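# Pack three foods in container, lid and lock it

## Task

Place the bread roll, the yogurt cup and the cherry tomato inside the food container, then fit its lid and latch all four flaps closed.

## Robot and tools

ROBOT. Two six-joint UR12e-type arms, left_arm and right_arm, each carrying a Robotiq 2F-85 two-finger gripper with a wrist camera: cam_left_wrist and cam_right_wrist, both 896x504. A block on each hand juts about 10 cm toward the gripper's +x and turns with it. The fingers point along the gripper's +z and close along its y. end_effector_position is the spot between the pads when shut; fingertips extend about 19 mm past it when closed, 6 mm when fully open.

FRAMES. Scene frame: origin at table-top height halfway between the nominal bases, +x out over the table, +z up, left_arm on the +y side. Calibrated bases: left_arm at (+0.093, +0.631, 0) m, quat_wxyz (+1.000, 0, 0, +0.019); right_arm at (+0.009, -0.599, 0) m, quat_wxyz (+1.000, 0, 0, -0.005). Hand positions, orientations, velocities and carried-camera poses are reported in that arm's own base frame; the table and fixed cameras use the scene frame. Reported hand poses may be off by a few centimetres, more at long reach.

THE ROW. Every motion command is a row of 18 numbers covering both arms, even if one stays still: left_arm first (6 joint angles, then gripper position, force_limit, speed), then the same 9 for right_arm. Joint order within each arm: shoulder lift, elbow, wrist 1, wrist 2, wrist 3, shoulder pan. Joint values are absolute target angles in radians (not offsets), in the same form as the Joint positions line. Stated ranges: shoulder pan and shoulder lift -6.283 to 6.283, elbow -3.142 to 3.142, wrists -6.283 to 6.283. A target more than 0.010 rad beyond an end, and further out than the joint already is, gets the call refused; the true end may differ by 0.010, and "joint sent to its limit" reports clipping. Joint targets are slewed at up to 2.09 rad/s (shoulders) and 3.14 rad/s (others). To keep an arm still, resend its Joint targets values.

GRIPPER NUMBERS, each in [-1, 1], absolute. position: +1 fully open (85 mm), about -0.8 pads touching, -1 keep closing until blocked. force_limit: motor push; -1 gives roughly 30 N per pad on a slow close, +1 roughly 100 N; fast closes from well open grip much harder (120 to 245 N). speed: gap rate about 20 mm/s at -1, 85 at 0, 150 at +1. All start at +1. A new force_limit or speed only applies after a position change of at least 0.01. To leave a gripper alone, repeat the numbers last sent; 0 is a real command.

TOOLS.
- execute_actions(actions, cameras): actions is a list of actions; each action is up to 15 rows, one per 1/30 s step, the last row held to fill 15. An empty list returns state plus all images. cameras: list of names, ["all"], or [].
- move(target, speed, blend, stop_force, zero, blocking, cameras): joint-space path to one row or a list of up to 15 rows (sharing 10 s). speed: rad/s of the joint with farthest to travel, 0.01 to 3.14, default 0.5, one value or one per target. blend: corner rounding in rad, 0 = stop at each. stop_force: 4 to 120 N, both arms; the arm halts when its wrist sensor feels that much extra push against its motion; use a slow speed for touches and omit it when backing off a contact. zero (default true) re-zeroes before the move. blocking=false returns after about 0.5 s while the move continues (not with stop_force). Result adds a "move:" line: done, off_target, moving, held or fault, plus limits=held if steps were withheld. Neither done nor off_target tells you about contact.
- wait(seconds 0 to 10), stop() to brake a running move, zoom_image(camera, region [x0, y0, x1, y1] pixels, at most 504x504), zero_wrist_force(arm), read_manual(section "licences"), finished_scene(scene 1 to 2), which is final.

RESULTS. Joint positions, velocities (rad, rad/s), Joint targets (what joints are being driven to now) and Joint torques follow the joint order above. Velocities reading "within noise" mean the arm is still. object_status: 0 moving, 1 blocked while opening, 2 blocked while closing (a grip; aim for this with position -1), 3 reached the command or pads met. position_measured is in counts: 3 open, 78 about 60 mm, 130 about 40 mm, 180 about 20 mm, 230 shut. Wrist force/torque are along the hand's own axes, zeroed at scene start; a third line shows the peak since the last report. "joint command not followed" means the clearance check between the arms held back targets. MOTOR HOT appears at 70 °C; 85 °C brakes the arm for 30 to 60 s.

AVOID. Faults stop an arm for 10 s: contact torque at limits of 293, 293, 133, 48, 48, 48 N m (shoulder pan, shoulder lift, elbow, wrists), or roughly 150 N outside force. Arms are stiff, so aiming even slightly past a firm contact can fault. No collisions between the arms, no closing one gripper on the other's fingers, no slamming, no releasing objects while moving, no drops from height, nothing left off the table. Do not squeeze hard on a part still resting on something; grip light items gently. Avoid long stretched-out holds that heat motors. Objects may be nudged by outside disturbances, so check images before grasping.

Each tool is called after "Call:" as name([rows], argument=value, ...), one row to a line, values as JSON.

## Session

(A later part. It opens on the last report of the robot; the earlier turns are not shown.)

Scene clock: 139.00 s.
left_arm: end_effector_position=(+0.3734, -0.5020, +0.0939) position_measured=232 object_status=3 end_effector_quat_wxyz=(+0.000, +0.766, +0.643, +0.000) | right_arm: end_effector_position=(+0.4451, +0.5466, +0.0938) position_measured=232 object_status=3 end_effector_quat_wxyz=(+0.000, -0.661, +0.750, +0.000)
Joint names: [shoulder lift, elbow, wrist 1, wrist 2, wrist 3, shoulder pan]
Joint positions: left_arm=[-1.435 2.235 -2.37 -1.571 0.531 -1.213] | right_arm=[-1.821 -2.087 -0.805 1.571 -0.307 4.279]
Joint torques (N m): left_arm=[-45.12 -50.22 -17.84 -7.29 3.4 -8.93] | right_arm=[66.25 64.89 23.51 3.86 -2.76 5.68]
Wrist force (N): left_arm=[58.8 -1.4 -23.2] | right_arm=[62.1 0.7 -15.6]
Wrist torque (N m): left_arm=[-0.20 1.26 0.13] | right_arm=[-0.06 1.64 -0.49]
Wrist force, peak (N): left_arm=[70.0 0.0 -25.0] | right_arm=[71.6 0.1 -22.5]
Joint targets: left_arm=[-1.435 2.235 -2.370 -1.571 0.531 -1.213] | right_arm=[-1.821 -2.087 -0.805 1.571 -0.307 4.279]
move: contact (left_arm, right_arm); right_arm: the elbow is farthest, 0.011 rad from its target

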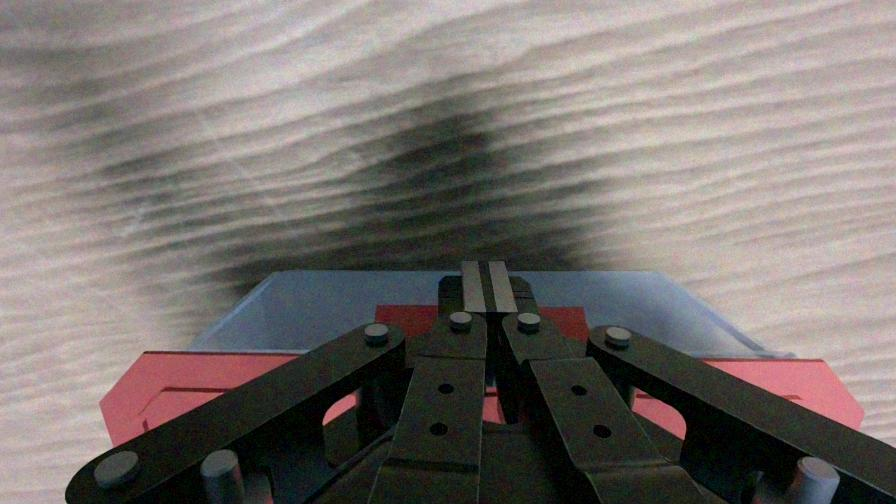

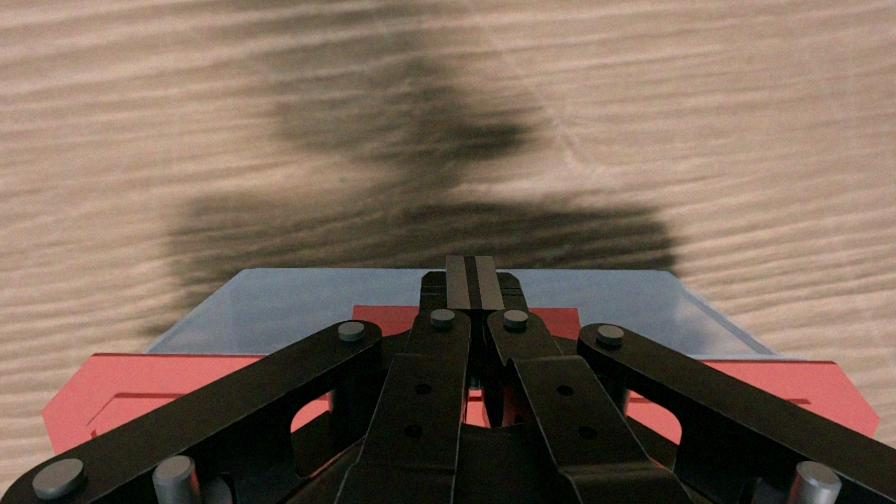

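Call:
move([
  [-1.4397,2.2402,-2.3713,-1.5708,0.5350,-1.2099,-1,-1,0,-1.8147,-2.0955,-0.8022,1.5708,-0.3097,4.2765,-1,-1,0],
  [-1.5231,2.1906,-2.2383,-1.5708,0.5350,-1.2099,-1,-1,0,-1.7408,-2.0503,-0.9213,1.5708,-0.3097,4.2765,-1,-1,0],
], speed=0.15, cameras=["all"])

Call:
zoom_image(camera="cam_left_wrist", region=[340, 200, 640, 360])

Call:
zoom_image(camera="cam_right_wrist", region=[320, 200, 620, 360])

Scene clock: 141.13 s.
left_arm: end_effector_position=(+0.3741, -0.4979, +0.1549) position_measured=232 object_status=3 end_effector_quat_wxyz=(+0.000, +0.766, +0.643, +0.000) | right_arm: end_effector_position=(+0.4444, +0.5417, +0.1549) position_measured=232 object_status=3 end_effector_quat_wxyz=(+0.000, -0.661, +0.750, +0.000)
Joint names: [shoulder lift, elbow, wrist 1, wrist 2, wrist 3, shoulder pan]
Joint positions: left_arm=[-1.523 2.191 -2.238 -1.571 0.535 -1.21] | right_arm=[-1.741 -2.05 -0.921 1.571 -0.31 4.276]
Joint torques (N m): left_arm=[-48.08 -46.33 -1.25 3.12 3 16.33] | right_arm=[73.37 52.55 1.47 -0.65 -2.24 -12.01]
Wrist force (N): left_arm=[0.5 0.2 0.1] | right_arm=[2.4 -2.3 1.3]
Wrist torque (N m): left_arm=[-0.21 0.36 0.01] | right_arm=[-0.25 -0.21 -0.31]
Wrist force, peak (N): left_arm=[59.2 -0.7 -23.3] | right_arm=[61.8 0.6 -15.7]
Joint targets: left_arm=[-1.523 2.191 -2.238 -1.571 0.535 -1.210] | right_arm=[-1.741 -2.050 -0.921 1.571 -0.310 4.277]
move: done

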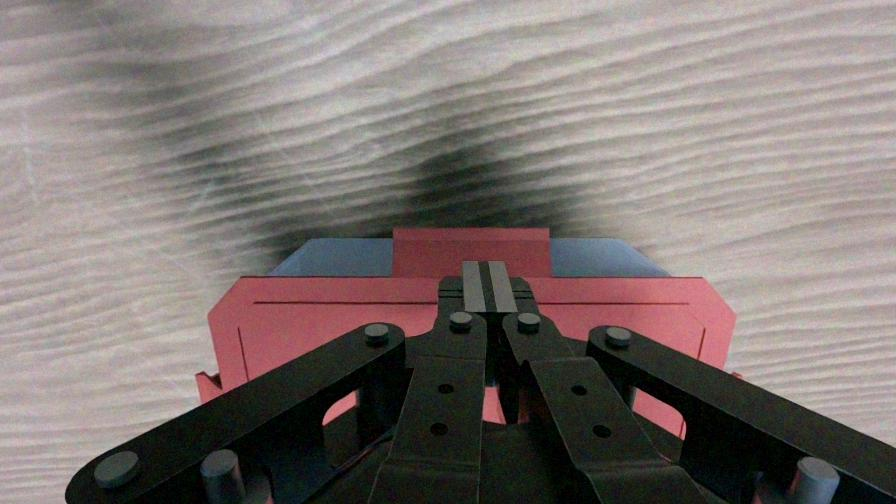

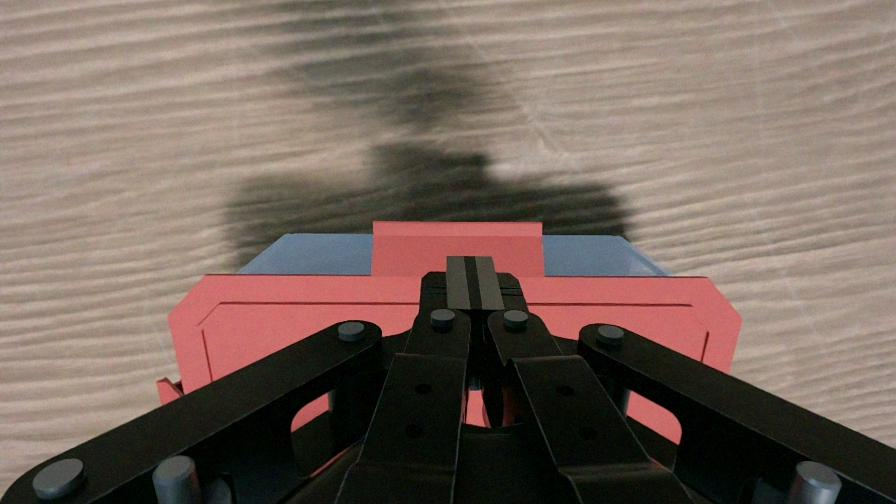

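Scaled by 1.680 from the camera's 896x504 image, which has a finer 1280x720 frame.

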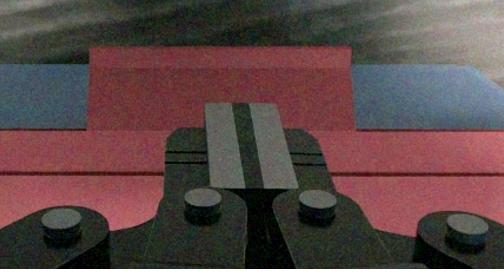

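Scaled by 1.680 from the camera's 896x504 image, which has a finer 1280x720 frame.

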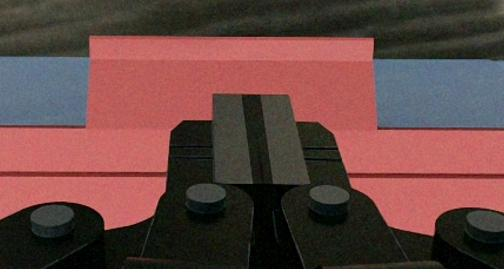

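Call:
move(target=[-1.48586,2.1501,-2.2350,-1.5708,0.5081,-1.2368,-1,-1,0,-1.78281,-1.9974,-0.93219,1.5708,-0.29556,4.2906,-1,-1,0], speed=0.2)

Call:
move(target=[-1.41671,2.1926,-2.3467,-1.5708,0.5081,-1.2368,-1,-1,0,-1.84378,-2.0363,-0.83232,1.5708,-0.29556,4.2906,-1,-1,0], speed=0.04, stop_force=30)

Scene clock: 142.60 s.
left_arm: end_effector_position=(+0.3684, -0.5303, +0.1549) position_measured=232 object_status=3 end_effector_quat_wxyz=(+0.000, +0.766, +0.643, +0.000) | right_arm: end_effector_position=(+0.4486, +0.5743, +0.1551) position_measured=232 object_status=3 end_effector_quat_wxyz=(+0.000, -0.661, +0.750, +0.000)
Joint names: [shoulder lift, elbow, wrist 1, wrist 2, wrist 3, shoulder pan]
Joint positions: left_arm=[-1.486 2.15 -2.235 -1.571 0.508 -1.237] | right_arm=[-1.783 -1.998 -0.932 1.571 -0.296 4.291]
Joint torques (N m): left_arm=[-30.5 -46.36 -0.84 2.52 -3.3 -17.92] | right_arm=[48.56 53.77 0.82 -1.07 2.22 19.02]
Wrist force (N): left_arm=[0.2 0.4 0.2] | right_arm=[1.7 -2.4 1.0]
Wrist torque (N m): left_arm=[-0.18 0.41 0.14] | right_arm=[-0.24 -0.11 -0.43]
Wrist force, peak (N): left_arm=[1.4 0.5 0.1] | right_arm=[3.5 -2.5 1.4]
Joint targets: left_arm=[-1.486 2.150 -2.235 -1.571 0.508 -1.237] | right_arm=[-1.783 -1.997 -0.932 1.571 -0.296 4.291]
move: done

Scene clock: 146.17 s.
left_arm: end_effector_position=(+0.3685, -0.5308, +0.1099) position_measured=232 object_status=3 end_effector_quat_wxyz=(+0.000, +0.766, +0.643, +0.000) | right_arm: end_effector_position=(+0.4488, +0.5747, +0.1106) position_measured=232 object_status=3 end_effector_quat_wxyz=(+0.000, -0.661, +0.750, +0.000)
Joint names: [shoulder lift, elbow, wrist 1, wrist 2, wrist 3, shoulder pan]
Joint positions: left_arm=[-1.427 2.186 -2.33 -1.571 0.508 -1.237] | right_arm=[-1.834 -2.03 -0.848 1.571 -0.296 4.291]
Joint torques (N m): left_arm=[-37.32 -31.09 1.47 0.05 -3.17 -16.73] | right_arm=[55.59 35.46 -1.81 -0.75 1.9 18.16]
Wrist force (N): left_arm=[3.9 -1.8 -31.3] | right_arm=[3.8 -1.1 -29.3]
Wrist torque (N m): left_arm=[-0.10 0.63 0.13] | right_arm=[-0.14 0.03 -0.49]
Wrist force, peak (N): left_arm=[17.0 -9.5 -63.7] | right_arm=[17.3 3.5 -55.8]
Joint targets: left_arm=[-1.427 2.186 -2.330 -1.571 0.508 -1.237] | right_arm=[-1.834 -2.030 -0.848 1.571 -0.296 4.291]
move: contact (left_arm, right_arm); left_arm: the wrist 1 is farthest, 0.017 rad from its target; right_arm: the wrist 1 is farthest, 0.016 rad from its target

Call:
move([
  [-1.48586,2.1501,-2.2350,-1.5708,0.5081,-1.2368,-1,-1,0,-1.78281,-1.9974,-0.93219,1.5708,-0.29556,4.2906,-1,-1,0],
  [-1.5231,2.1906,-2.2383,-1.5708,0.5350,-1.2099,-1,-1,0,-1.7408,-2.0503,-0.9213,1.5708,-0.3097,4.2765,-1,-1,0],
], speed=0.25, cameras=["all"])

Call:
move([
  [-1.4631,2.2283,-2.3360,-1.5708,0.5350,-1.2099,-1,-1,0,-1.7941,-2.0847,-0.8336,1.5708,-0.3097,4.2765,-1,-1,0],
  [-1.42614,2.2466,-2.3913,-1.5708,0.5350,-1.2099,-1,-1,0,-1.82669,-2.1013,-0.78441,1.5708,-0.3097,4.2765,-1,-1,0],
  [-1.41399,2.2315,-2.3883,-1.5708,0.5249,-1.2200,-1,-1,0,-1.84061,-2.0818,-0.78999,1.5708,-0.3043,4.2819,-1,-1,0],
], speed=[0.06,0.06,0.015], stop_force=60, cameras=["all"])

Scene clock: 148.13 s.
left_arm: end_effector_position=(+0.3741, -0.4980, +0.1550) position_measured=232 object_status=3 end_effector_quat_wxyz=(+0.000, +0.766, +0.643, +0.000) | right_arm: end_effector_position=(+0.4444, +0.5418, +0.1550) position_measured=232 object_status=3 end_effector_quat_wxyz=(+0.000, -0.661, +0.750, +0.000)
Joint names: [shoulder lift, elbow, wrist 1, wrist 2, wrist 3, shoulder pan]
Joint positions: left_arm=[-1.523 2.19 -2.238 -1.571 0.535 -1.21] | right_arm=[-1.741 -2.05 -0.921 1.571 -0.31 4.277]
Joint torques (N m): left_arm=[-48.64 -31.68 -7.17 -0.82 2.86 15.44] | right_arm=[72.09 31.59 8.21 -1.17 -2.63 -12.57]
Wrist force (N): left_arm=[0.8 0.3 0.1] | right_arm=[2.3 -2.7 1.2]
Wrist torque (N m): left_arm=[-0.18 0.32 0.00] | right_arm=[-0.32 -0.18 -0.32]
Wrist force, peak (N): left_arm=[3.9 -1.9 -31.5] | right_arm=[3.3 -1.3 -29.0]
Joint targets: left_arm=[-1.523 2.191 -2.238 -1.571 0.535 -1.210] | right_arm=[-1.741 -2.050 -0.921 1.571 -0.310 4.277]
move: done

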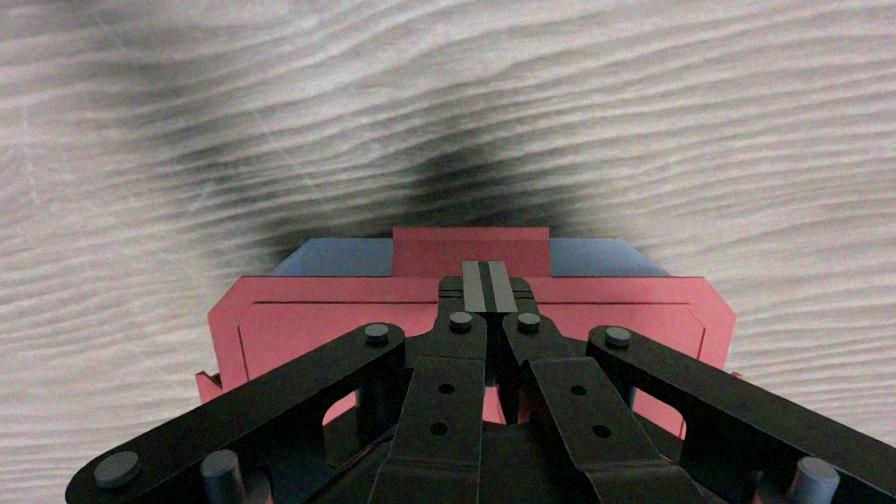

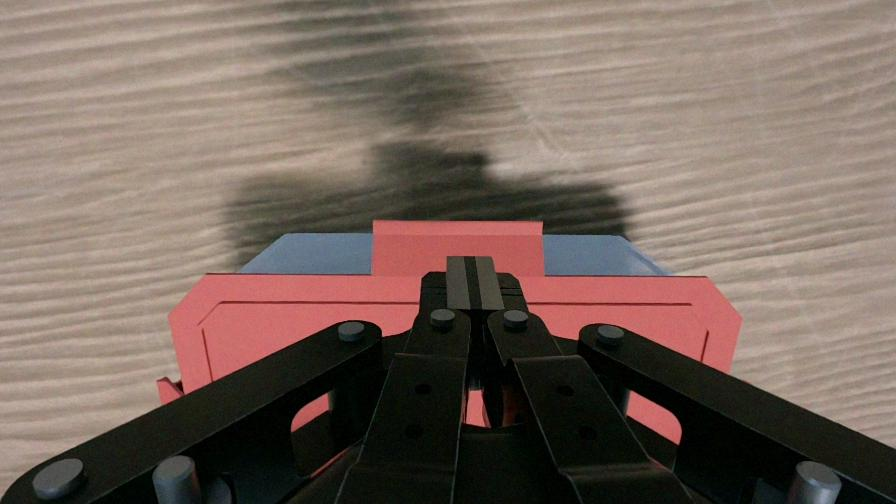

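Scene clock: 152.53 s.
left_arm: end_effector_position=(+0.3732, -0.5026, +0.0849) position_measured=232 object_status=3 end_effector_quat_wxyz=(+0.000, +0.766, +0.643, +0.000) | right_arm: end_effector_position=(+0.4450, +0.5466, +0.0848) position_measured=232 object_status=3 end_effector_quat_wxyz=(+0.000, -0.661, +0.750, +0.000)
Joint names: [shoulder lift, elbow, wrist 1, wrist 2, wrist 3, shoulder pan]
Joint positions: left_arm=[-1.421 2.24 -2.39 -1.571 0.531 -1.214] | right_arm=[-1.833 -2.093 -0.787 1.571 -0.307 4.279]
Joint torques (N m): left_arm=[-44.37 -48.72 -17.55 -11.66 3.48 -11.08] | right_arm=[58.88 57.38 22.22 5.29 -1.83 6.55]
Wrist force (N): left_arm=[59.4 0.1 -24.1] | right_arm=[64.7 -0.8 -27.1]
Wrist torque (N m): left_arm=[-0.14 1.28 0.12] | right_arm=[-0.28 1.25 -0.49]
Wrist force, peak (N): left_arm=[69.2 -0.8 -28.6] | right_arm=[73.1 0.3 -31.6]
Joint targets: left_arm=[-1.421 2.240 -2.390 -1.571 0.531 -1.214] | right_arm=[-1.833 -2.093 -0.787 1.571 -0.307 4.279]
move: contact (left_arm, right_arm); path passed 2 of 3 targets; right_arm: the elbow is farthest, 0.011 rad from its target

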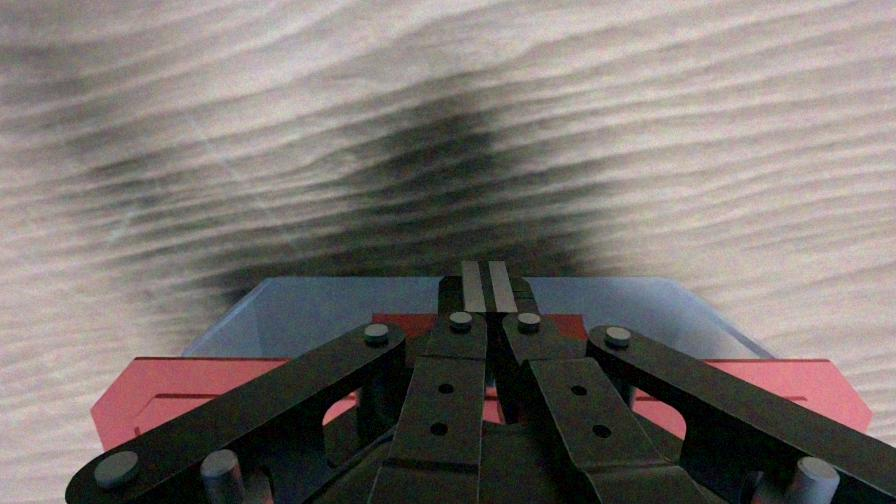

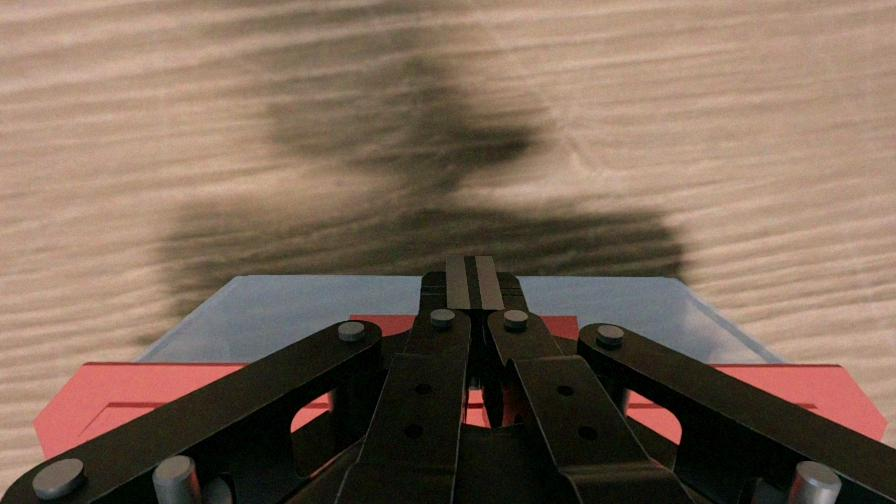

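Call:
zoom_image(camera="cam_right_wrist", region=[330, 240, 610, 400])

Call:
zoom_image(camera="cam_left_wrist", region=[340, 240, 620, 400])

Scaled by 1.800 from the camera's 896x504 image, which has a finer 1280x720 frame.

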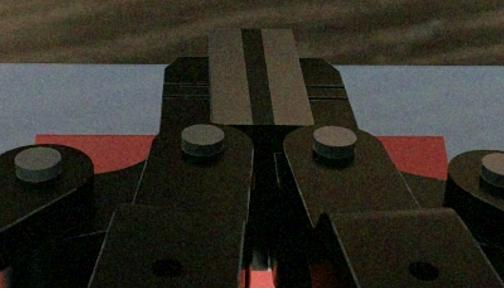

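Scaled by 1.800 from the camera's 896x504 image, which has a finer 1280x720 frame.

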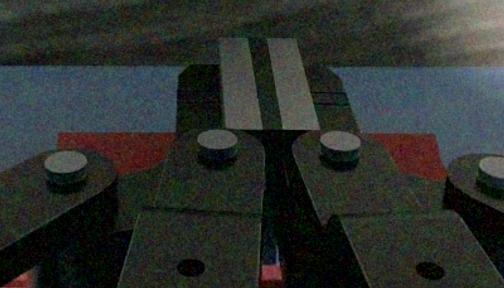

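Call:
move(target=[-1.41399,2.2315,-2.3883,-1.5708,0.5249,-1.2200,-1,-1,0,-1.84061,-2.0818,-0.78999,1.5708,-0.3043,4.2819,-1,-1,0], speed=0.012, stop_force=88, zero=false, cameras=["all"])

Scene clock: 154.63 s.
left_arm: end_effector_position=(+0.3731, -0.5033, +0.0849) position_measured=232 object_status=3 end_effector_quat_wxyz=(+0.000, +0.766, +0.643, +0.000) | right_arm: end_effector_position=(+0.4452, +0.5475, +0.0848) position_measured=232 object_status=3 end_effector_quat_wxyz=(+0.000, -0.661, +0.750, +0.000)
Joint names: [shoulder lift, elbow, wrist 1, wrist 2, wrist 3, shoulder pan]
Joint positions: left_arm=[-1.42 2.239 -2.39 -1.571 0.53 -1.215] | right_arm=[-1.834 -2.091 -0.788 1.571 -0.307 4.279]
Joint torques (N m): left_arm=[-39.57 -61.04 -23.53 -12.29 3.2 -21.53] | right_arm=[56.13 69.99 29.63 6.41 -1.57 15.78]
Wrist force (N): left_arm=[89.1 -2.3 -36.5] | right_arm=[94.0 3.4 -40.8]
Wrist torque (N m): left_arm=[-0.11 1.66 0.12] | right_arm=[-0.24 1.80 -0.54]
Wrist force, peak (N): left_arm=[99.0 -2.0 -41.4] | right_arm=[99.7 3.6 -45.1]
Joint targets: left_arm=[-1.420 2.239 -2.390 -1.571 0.530 -1.215] | right_arm=[-1.834 -2.091 -0.788 1.571 -0.307 4.279]
move: contact (left_arm, right_arm)

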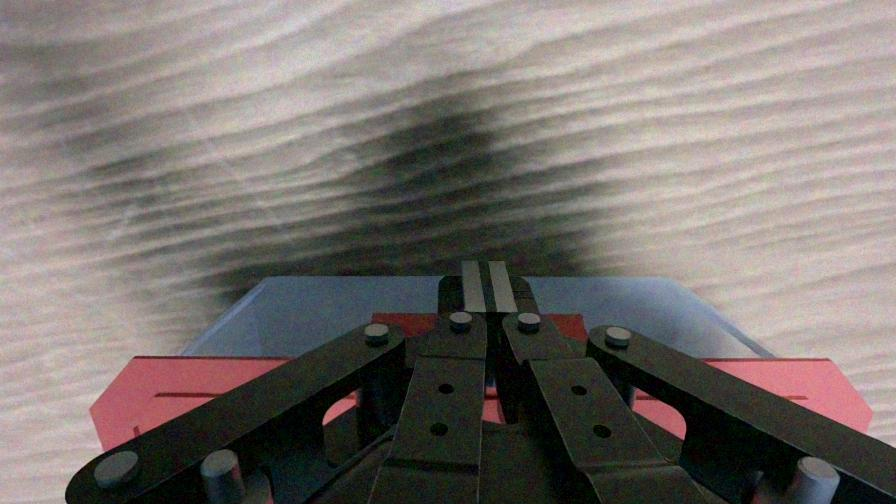

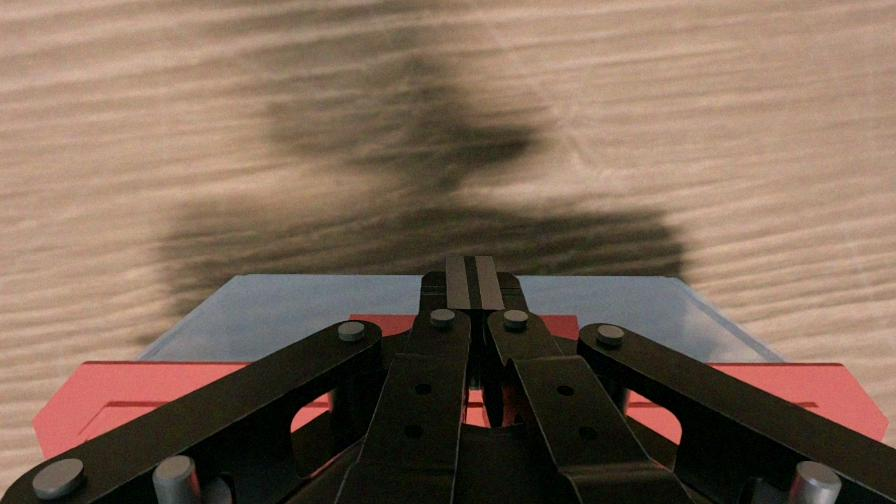

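Call:
move(target=[-1.42614,2.2466,-2.3913,-1.5708,0.5350,-1.2099,-1,-1,0,-1.82669,-2.1013,-0.78441,1.5708,-0.3097,4.2765,-1,-1,0], speed=0.05, cameras=["all"])

Call:
move(target=[-1.5231,2.1906,-2.2383,-1.5708,0.5350,-1.2099,-1,-1,0,-1.7408,-2.0503,-0.9213,1.5708,-0.3097,4.2765,-1,-1,0], speed=0.15, cameras=["all"])

Scene clock: 155.57 s.
left_arm: end_effector_position=(+0.3740, -0.4981, +0.0850) position_measured=232 object_status=3 end_effector_quat_wxyz=(+0.000, +0.766, +0.643, +0.000) | right_arm: end_effector_position=(+0.4444, +0.5418, +0.0850) position_measured=232 object_status=3 end_effector_quat_wxyz=(+0.000, -0.661, +0.750, +0.000)
Joint names: [shoulder lift, elbow, wrist 1, wrist 2, wrist 3, shoulder pan]
Joint positions: left_arm=[-1.426 2.246 -2.391 -1.571 0.535 -1.21] | right_arm=[-1.827 -2.101 -0.784 1.571 -0.31 4.277]
Joint torques (N m): left_arm=[-49.02 -26.52 -7.1 2.52 3.35 17.46] | right_arm=[68.31 26.15 8.33 -1.09 -2.93 -11.8]
Wrist force (N): left_arm=[0.6 0.5 0.0] | right_arm=[-0.6 -0.5 -0.1]
Wrist torque (N m): left_arm=[-0.15 0.35 0.02] | right_arm=[0.06 0.32 -0.33]
Wrist force, peak (N): left_arm=[89.3 -2.5 -36.4] | right_arm=[94.2 3.2 -41.3]
Joint targets: left_arm=[-1.426 2.247 -2.391 -1.571 0.535 -1.210] | right_arm=[-1.827 -2.101 -0.784 1.571 -0.310 4.277]
move: done

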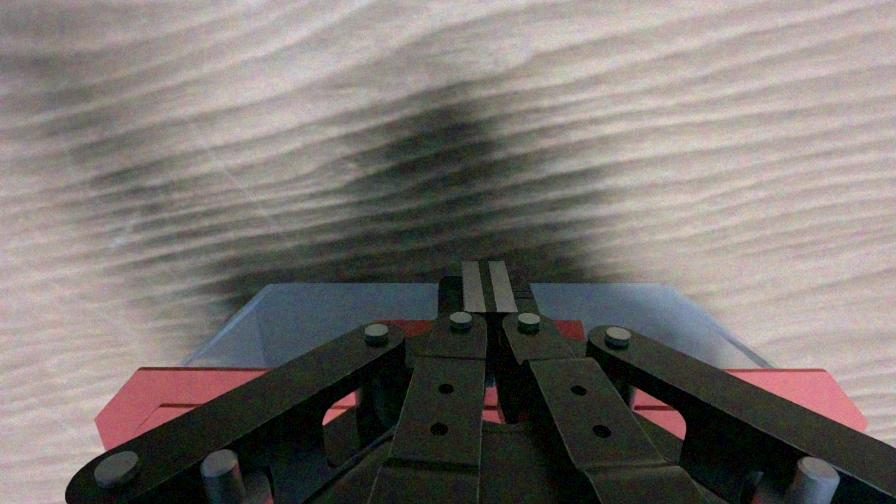

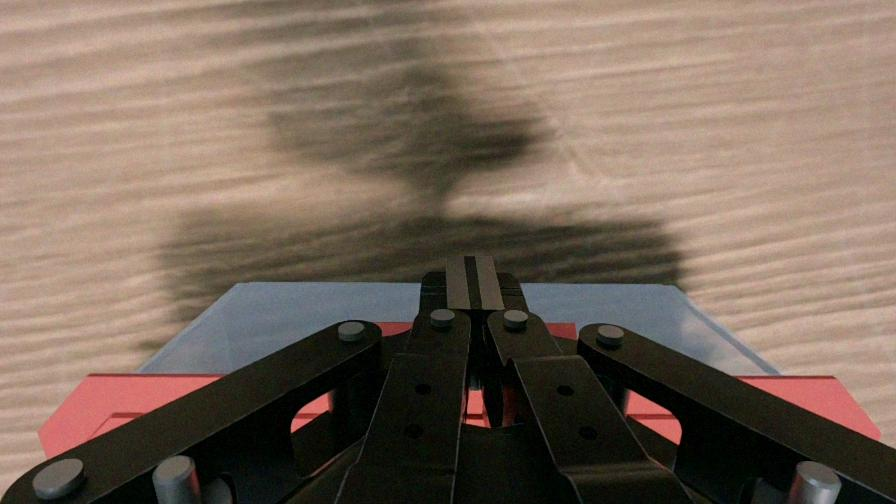

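Scene clock: 157.03 s.
left_arm: end_effector_position=(+0.3741, -0.4979, +0.1549) position_measured=232 object_status=3 end_effector_quat_wxyz=(+0.000, +0.766, +0.643, +0.000) | right_arm: end_effector_position=(+0.4444, +0.5417, +0.1549) position_measured=232 object_status=3 end_effector_quat_wxyz=(+0.000, -0.661, +0.750, +0.000)
Joint names: [shoulder lift, elbow, wrist 1, wrist 2, wrist 3, shoulder pan]
Joint positions: left_arm=[-1.523 2.191 -2.238 -1.571 0.535 -1.21] | right_arm=[-1.741 -2.05 -0.921 1.571 -0.31 4.276]
Joint torques (N m): left_arm=[-50.5 -46.6 -1 2.88 3.2 13.73] | right_arm=[71.43 53.77 0.73 -1.32 -2.36 -13.25]
Wrist force (N): left_arm=[-0.1 0.8 0.0] | right_arm=[-0.1 -1.6 -0.6]
Wrist torque (N m): left_arm=[-0.12 0.46 0.01] | right_arm=[-0.13 0.20 -0.31]
Wrist force, peak (N): left_arm=[0.7 0.3 1.6] | right_arm=[-1.1 -1.5 -0.3]
Joint targets: left_arm=[-1.523 2.191 -2.238 -1.571 0.535 -1.210] | right_arm=[-1.741 -2.050 -0.921 1.571 -0.310 4.277]
move: done

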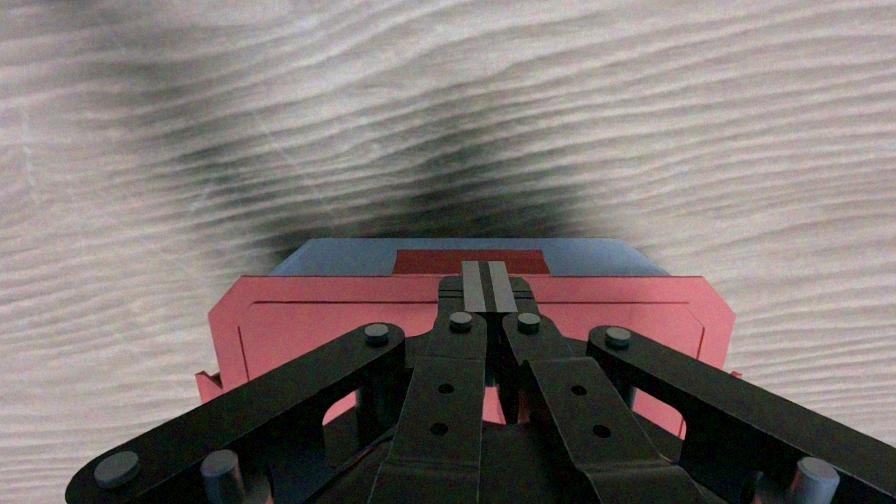

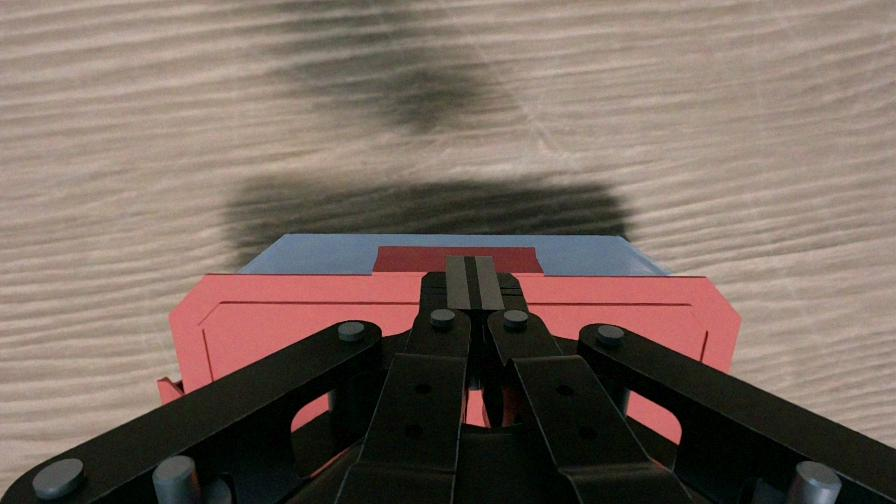

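Call:
move([
  [-1.39955,1.9532,-2.12445,-1.5708,2.2806,-1.03546,-1,-1,0,-1.59153,-2.1221,-0.99877,1.5708,1.4742,4.48951,-1,-1,0],
  [-1.25662,1.8603,-2.17448,-1.5708,2.19136,-1.12474,-1,-1,0,-1.79733,-1.9788,-0.93627,1.5708,1.48869,4.50398,-1,-1,0],
], speed=0.6, cameras=["all"])

Scene clock: 162.30 s.
left_arm: end_effector_position=(+0.5040, -0.5812, +0.1770) position_measured=232 object_status=3 end_effector_quat_wxyz=(+0.000, +0.996, -0.087, +0.000) | right_arm: end_effector_position=(+0.3120, +0.6089, +0.1833) position_measured=232 object_status=3 end_effector_quat_wxyz=(+0.000, +0.063, +0.998, +0.001)
Joint names: [shoulder lift, elbow, wrist 1, wrist 2, wrist 3, shoulder pan]
Joint positions: left_arm=[-1.321 1.902 -2.152 -1.571 2.231 -1.085] | right_arm=[-1.684 -2.057 -0.97 1.571 1.481 4.496]
Joint torques (N m): left_arm=[-67.16 -34.5 -0.68 1.5 3.09 15.96] | right_arm=[69.78 33.75 1.1 -0.87 -2.62 -13.22]
Wrist force (N): left_arm=[0.3 0.3 0.2] | right_arm=[-0.3 -0.7 0.0]
Wrist torque (N m): left_arm=[-0.20 0.40 0.02] | right_arm=[-0.04 0.31 -0.25]
Wrist force, peak (N): left_arm=[-1.5 20.6 5.3] | right_arm=[0.2 14.8 0.7]
Joint targets: left_arm=[-1.321 1.902 -2.152 -1.571 2.231 -1.085] | right_arm=[-1.684 -2.057 -0.970 1.571 1.481 4.496]
move: held (left_arm, right_arm; a check stopped the path); path passed 1 of 2 targets; limits=held; left_arm: the shoulder lift is farthest, 0.065 rad from its target; right_arm: the shoulder lift is farthest, 0.113 rad from its target
joint command not followed: on one or more control steps a check withheld the commanded joint targets of the left arm, and it was not sent them on those steps.
cause: the commanded joint targets, or the way to them, would bring a part of the robot too close to another arm (a part of this arm just beyond the elbow and a part of the right arm just beyond the wrist 2, at the place that arm was heading or pushing toward when its own hold began).
joint command not followed: on one or more control steps a check withheld the commanded joint targets of the right arm, and it was not sent them on those steps.
cause: the commanded joint targets, or the way to them, would bring a part of the robot too close to another arm (a part of this arm just beyond the wrist 2 and a part of the left arm just beyond the elbow, along the way the arms are being sent, or toward where that arm still pushes).

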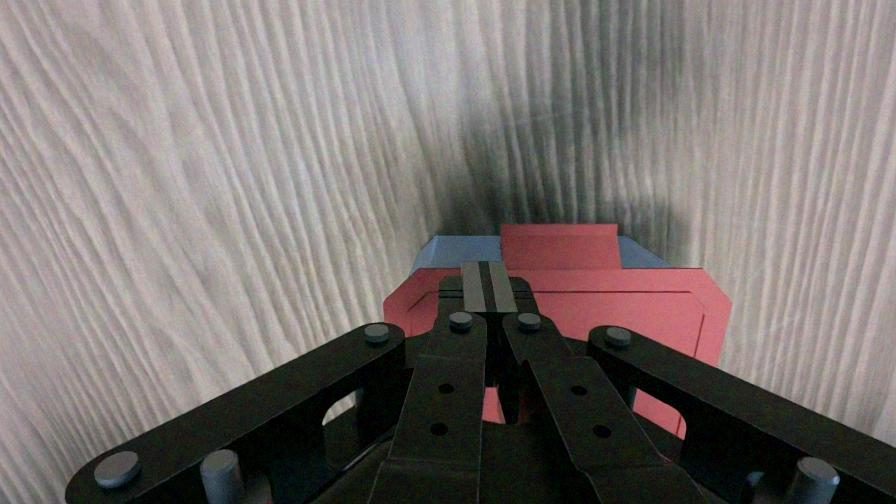

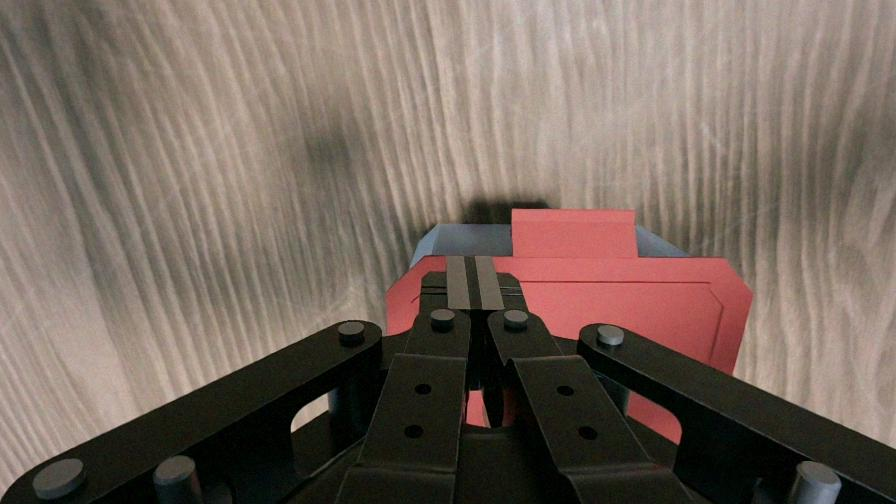

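Call:
move([
  [-2.1848,2.1807,-1.5667,-1.5708,2.231,-0.865,-1,-1,0,-1.684,-2.057,-0.970,1.5708,1.481,4.496,-1,-1,0],
  [-1.5708,0,-1.5708,-1.5708,2.231,-0.4,-1,-1,0,-1.684,-2.057,-0.970,1.5708,1.481,4.496,-1,-1,0],
  [-1.5708,0,-1.5708,1.5708,2.631,2.456,-1,-1,0,-1.684,-2.057,-0.970,1.5708,1.481,4.496,-1,-1,0],
], speed=[0.8,1.2,1.5], blend=[0.2,0.2,0])

Call:
move(target=[-1.73074,-1.5899,-1.39176,1.5708,2.63086,2.45635,-1,-1,0,-1.684,-2.057,-0.970,1.5708,1.481,4.496,-1,-1,0], speed=0.9, cameras=["all"])

Scene clock: 168.77 s.
left_arm: end_effector_position=(+0.1094, -0.3146, +1.4848) position_measured=232 object_status=3 end_effector_quat_wxyz=(+0.398, +0.704, -0.062, +0.584) | right_arm: end_effector_position=(+0.3121, +0.6086, +0.1833) position_measured=232 object_status=3 end_effector_quat_wxyz=(+0.000, +0.063, +0.998, +0.001)
Joint names: [shoulder lift, elbow, wrist 1, wrist 2, wrist 3, shoulder pan]
Joint positions: left_arm=[-1.571 0 -1.571 1.571 2.631 2.456] | right_arm=[-1.684 -2.057 -0.97 1.571 1.481 4.496]
Joint torques (N m): left_arm=[9.53 3.55 1.38 2.96 3.26 19.93] | right_arm=[66.65 34.4 1.55 -1.13 0.69 -14.51]
Wrist force (N): left_arm=[0.4 -0.6 -0.2] | right_arm=[-0.6 -0.8 -0.2]
Wrist torque (N m): left_arm=[0.04 -0.20 0.18] | right_arm=[-0.06 0.36 -0.25]
Wrist force, peak (N): left_arm=[1.6 3.2 3.2] | right_arm=[-0.9 -1.4 0.4]
Joint targets: left_arm=[-1.571 0.000 -1.571 1.571 2.631 2.456] | right_arm=[-1.684 -2.057 -0.970 1.571 1.481 4.496]
move: done

Scene clock: 171.23 s.
left_arm: end_effector_position=(+0.4936, -0.6284, +0.4000) position_measured=232 object_status=3 end_effector_quat_wxyz=(+0.000, +0.996, -0.087, +0.000) | right_arm: end_effector_position=(+0.3121, +0.6086, +0.1833) position_measured=232 object_status=3 end_effector_quat_wxyz=(+0.000, +0.063, +0.998, +0.001)
Joint names: [shoulder lift, elbow, wrist 1, wrist 2, wrist 3, shoulder pan]
Joint positions: left_arm=[-1.731 -1.59 -1.392 1.571 2.631 2.456] | right_arm=[-1.684 -2.057 -0.97 1.571 1.481 4.496]
Joint torques (N m): left_arm=[51.85 41.77 7.97 2.04 -2.46 18.07] | right_arm=[63.93 33.89 0.9 -1.27 0.97 -15.2]
Wrist force (N): left_arm=[0.5 0.6 0.6] | right_arm=[-0.1 -1.1 0.5]
Wrist torque (N m): left_arm=[-0.17 0.36 0.02] | right_arm=[-0.11 0.29 -0.25]
Wrist force, peak (N): left_arm=[-0.3 0.3 6.5] | right_arm=[-0.6 -1.0 0.9]
Joint targets: left_arm=[-1.731 -1.590 -1.392 1.571 2.631 2.456] | right_arm=[-1.684 -2.057 -0.970 1.571 1.481 4.496]
move: done

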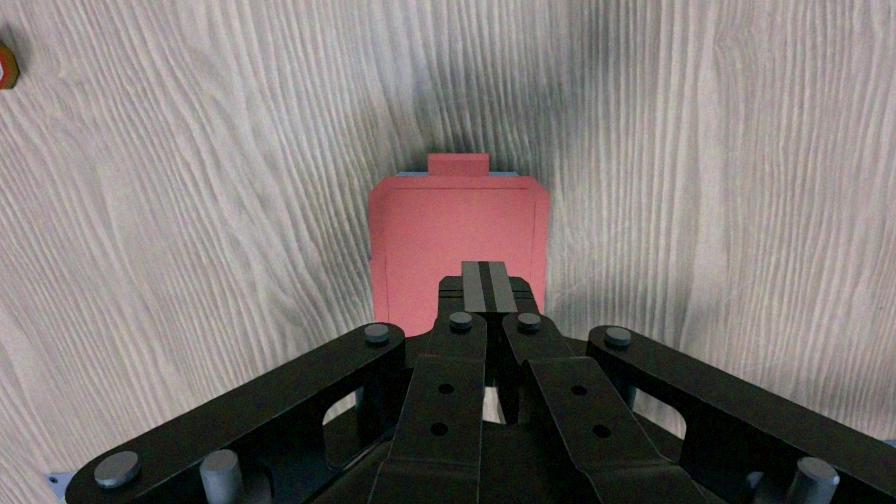

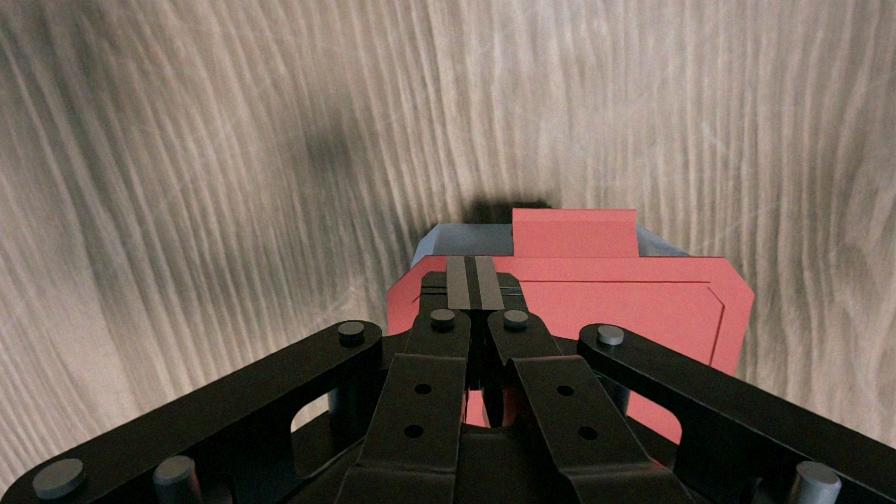

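Call:
move(target=[-1.88497,-1.8603,-0.96713,1.5708,2.63086,2.45635,-1,-1,0,-1.79733,-1.9788,-0.93627,1.5708,1.48869,4.50398,-1,-1,0], speed=0.3, cameras=["all"])

Scene clock: 173.30 s.
left_arm: end_effector_position=(+0.4935, -0.6283, +0.1551) position_measured=232 object_status=3 end_effector_quat_wxyz=(+0.000, +0.996, -0.087, +0.000) | right_arm: end_effector_position=(+0.3189, +0.6662, +0.1550) position_measured=232 object_status=3 end_effector_quat_wxyz=(+0.000, +0.063, +0.998, +0.000)
Joint names: [shoulder lift, elbow, wrist 1, wrist 2, wrist 3, shoulder pan]
Joint positions: left_arm=[-1.885 -1.86 -0.967 1.571 2.631 2.456] | right_arm=[-1.797 -1.979 -0.936 1.571 1.489 4.504]
Joint torques (N m): left_arm=[55.49 32.88 7.47 1.27 -2.39 18.12] | right_arm=[49.28 54.81 8.22 -1.22 1.98 17.5]
Wrist force (N): left_arm=[0.8 0.9 0.6] | right_arm=[-0.4 -0.6 0.8]
Wrist torque (N m): left_arm=[-0.08 0.32 0.02] | right_arm=[0.03 0.31 -0.38]
Wrist force, peak (N): left_arm=[0.5 0.9 2.5] | right_arm=[-0.6 -1.6 -0.1]
Joint targets: left_arm=[-1.885 -1.860 -0.967 1.571 2.631 2.456] | right_arm=[-1.797 -1.979 -0.936 1.571 1.489 4.504]
move: done

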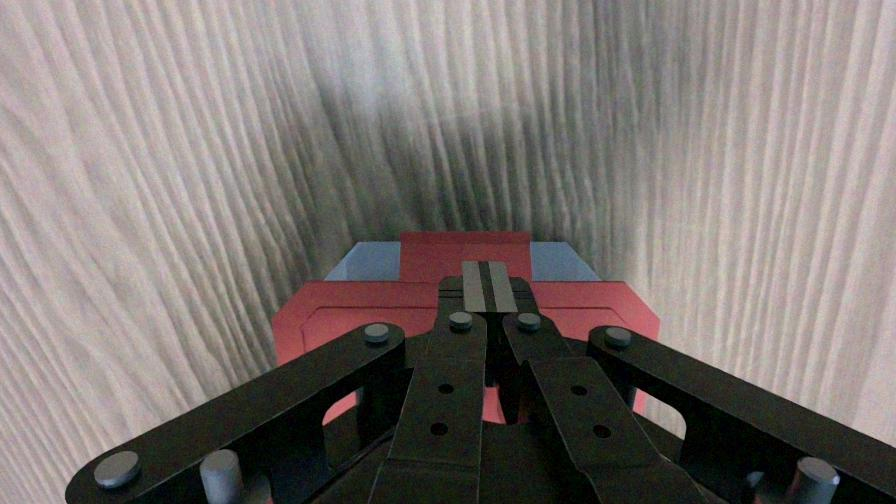

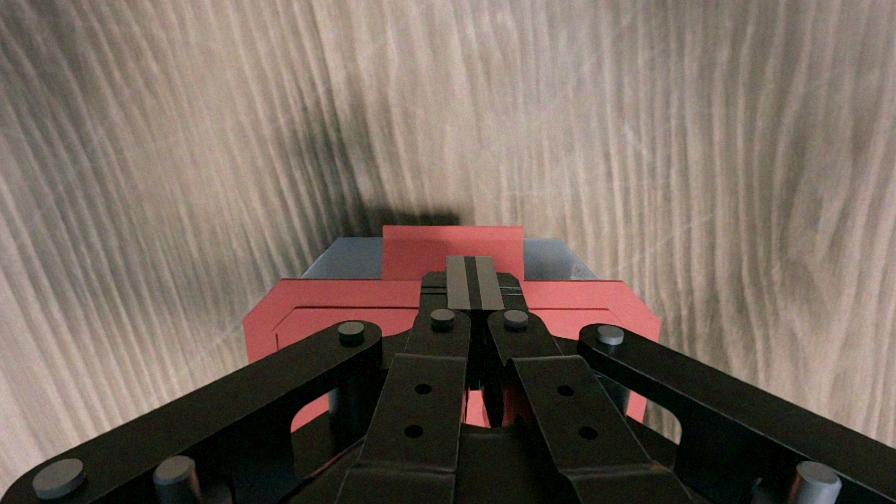

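Call:
move([
  [-1.95902,-1.9072,-0.84618,1.5708,2.63086,2.45635,-1,-1,0,-1.87835,-2.0279,-0.80615,1.5708,1.48869,4.50398,-1,-1,0],
  [-1.94718,-1.9254,-0.83982,1.5708,2.62326,2.44875,-1,-1,0,-1.88362,-2.0203,-0.80848,1.5708,1.47209,4.48738,-1,-1,0],
], speed=[0.06,0.015], stop_force=80, cameras=["all"])

Scene clock: 177.70 s.
left_arm: end_effector_position=(+0.4864, -0.6270, +0.0853) position_measured=232 object_status=3 end_effector_quat_wxyz=(+0.000, +0.996, -0.087, +0.000) | right_arm: end_effector_position=(+0.3261, +0.6654, +0.0851) position_measured=232 object_status=3 end_effector_quat_wxyz=(+0.000, +0.063, +0.998, +0.000)
Joint names: [shoulder lift, elbow, wrist 1, wrist 2, wrist 3, shoulder pan]
Joint positions: left_arm=[-1.951 -1.919 -0.842 1.571 2.626 2.452] | right_arm=[-1.882 -2.023 -0.808 1.571 1.478 4.494]
Joint torques (N m): left_arm=[48.72 -1.75 -17.66 -13.9 3.25 -27.49] | right_arm=[64.61 24.6 7.98 -22.85 1.87 -31.42]
Wrist force (N): left_arm=[81.8 3.0 1.3] | right_arm=[75.6 -0.7 -18.1]
Wrist torque (N m): left_arm=[-0.18 1.86 0.11] | right_arm=[0.09 2.05 -0.34]
Wrist force, peak (N): left_arm=[91.2 2.7 3.1] | right_arm=[89.4 -1.0 -19.0]
Joint targets: left_arm=[-1.951 -1.919 -0.842 1.571 2.626 2.452] | right_arm=[-1.882 -2.023 -0.808 1.571 1.478 4.494]
move: contact (left_arm, right_arm); path passed 1 of 2 targets

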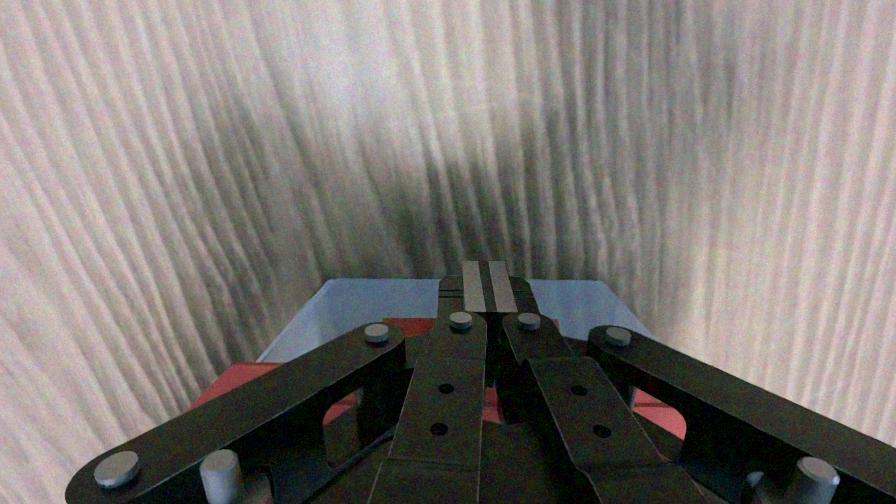

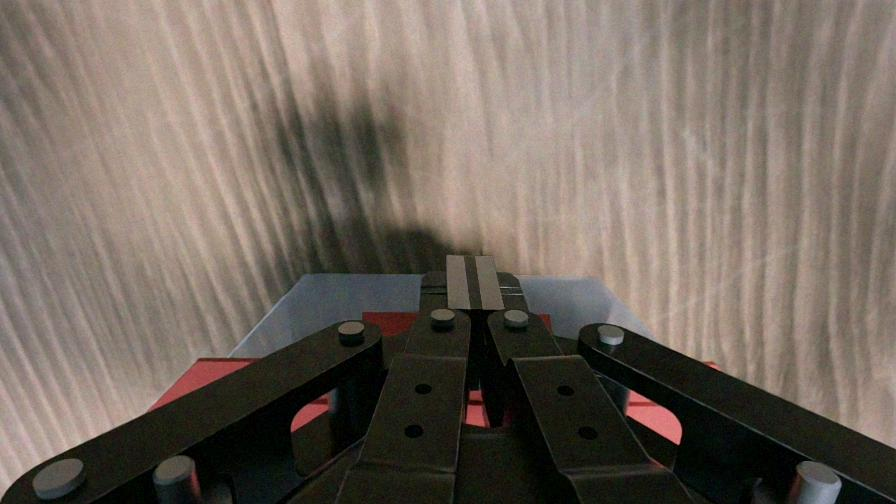

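Retreat and look, then verify from above.

Call:
move(target=[-1.95902,-1.9072,-0.84618,1.5708,2.63086,2.45635,-1,-1,0,-1.87835,-2.0279,-0.80615,1.5708,1.48869,4.50398,-1,-1,0], speed=0.05)

Call:
move(target=[-1.88497,-1.8603,-0.96713,1.5708,2.63086,2.45635,-1,-1,0,-1.79733,-1.9788,-0.93627,1.5708,1.48869,4.50398,-1,-1,0], speed=0.15, cameras=["all"])

Scene clock: 178.67 s.
left_arm: end_effector_position=(+0.4934, -0.6283, +0.0850) position_measured=232 object_status=3 end_effector_quat_wxyz=(+0.000, +0.996, -0.087, +0.000) | right_arm: end_effector_position=(+0.3190, +0.6662, +0.0850) position_measured=232 object_status=3 end_effector_quat_wxyz=(+0.000, +0.063, +0.998, +0.000)
Joint names: [shoulder lift, elbow, wrist 1, wrist 2, wrist 3, shoulder pan]
Joint positions: left_arm=[-1.959 -1.907 -0.846 1.571 2.631 2.456] | right_arm=[-1.878 -2.028 -0.806 1.571 1.489 4.504]
Joint torques (N m): left_arm=[59.99 41.34 1.79 3.17 3.05 17.22] | right_arm=[77.5 28.64 7.86 1.91 2.67 16.58]
Wrist force (N): left_arm=[0.6 0.9 0.7] | right_arm=[-1.8 -2.1 -0.9]
Wrist torque (N m): left_arm=[-0.10 0.36 0.02] | right_arm=[-0.21 0.52 -0.40]
Wrist force, peak (N): left_arm=[81.9 3.1 1.4] | right_arm=[75.7 -0.8 -17.7]
Joint targets: left_arm=[-1.959 -1.907 -0.846 1.571 2.631 2.456] | right_arm=[-1.878 -2.028 -0.806 1.571 1.489 4.504]
move: done

Scene clock: 179.97 s.
left_arm: end_effector_position=(+0.4935, -0.6283, +0.1549) position_measured=232 object_status=3 end_effector_quat_wxyz=(+0.000, +0.996, -0.087, +0.000) | right_arm: end_effector_position=(+0.3189, +0.6662, +0.1549) position_measured=232 object_status=3 end_effector_quat_wxyz=(+0.000, +0.063, +0.998, +0.000)
Joint names: [shoulder lift, elbow, wrist 1, wrist 2, wrist 3, shoulder pan]
Joint positions: left_arm=[-1.885 -1.86 -0.967 1.571 2.631 2.456] | right_arm=[-1.797 -1.979 -0.936 1.571 1.489 4.504]
Joint torques (N m): left_arm=[80.74 46.97 0.39 2.75 2.91 17.22] | right_arm=[70.46 53.29 0.88 2.51 1.88 17.86]
Wrist force (N): left_arm=[0.5 1.0 0.6] | right_arm=[-0.8 -2.0 -0.4]
Wrist torque (N m): left_arm=[-0.07 0.38 0.02] | right_arm=[-0.20 0.37 -0.37]
Wrist force, peak (N): left_arm=[0.4 0.6 2.0] | right_arm=[-1.6 -2.1 -1.1]
Joint targets: left_arm=[-1.885 -1.860 -0.967 1.571 2.631 2.456] | right_arm=[-1.797 -1.979 -0.936 1.571 1.489 4.504]
move: done

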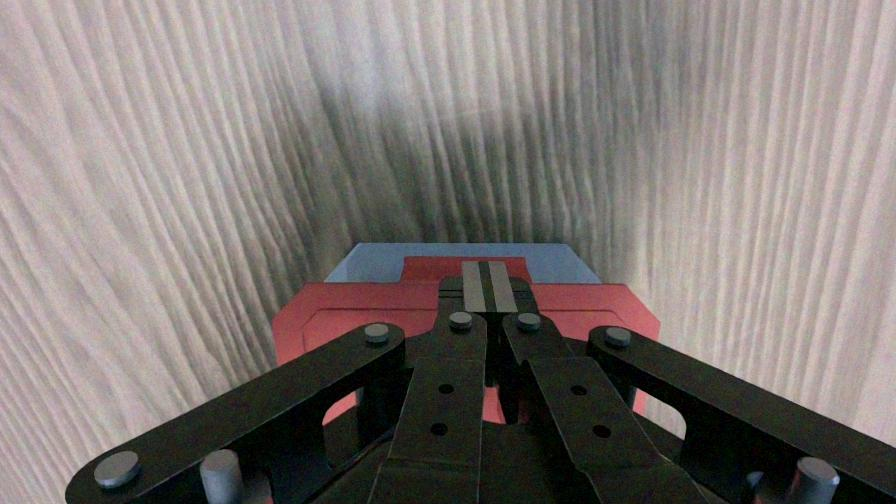

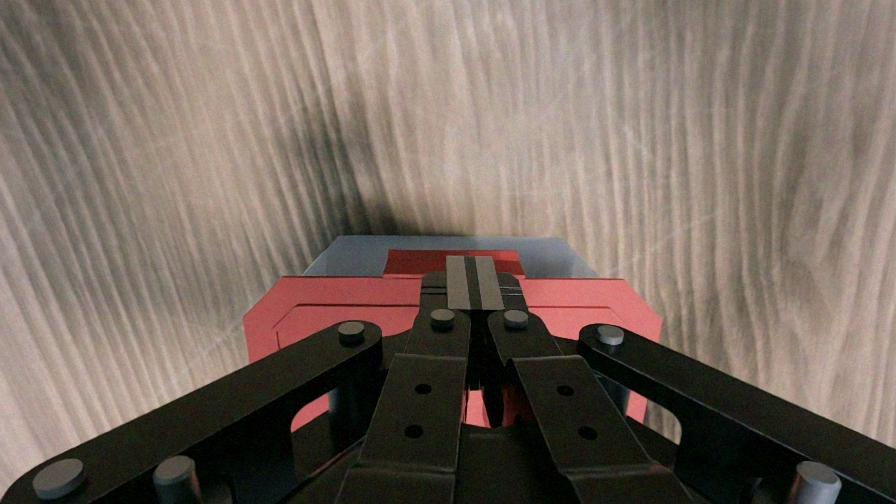

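Call:
finished_scene(scene=1)

The scene is finished: the task was done.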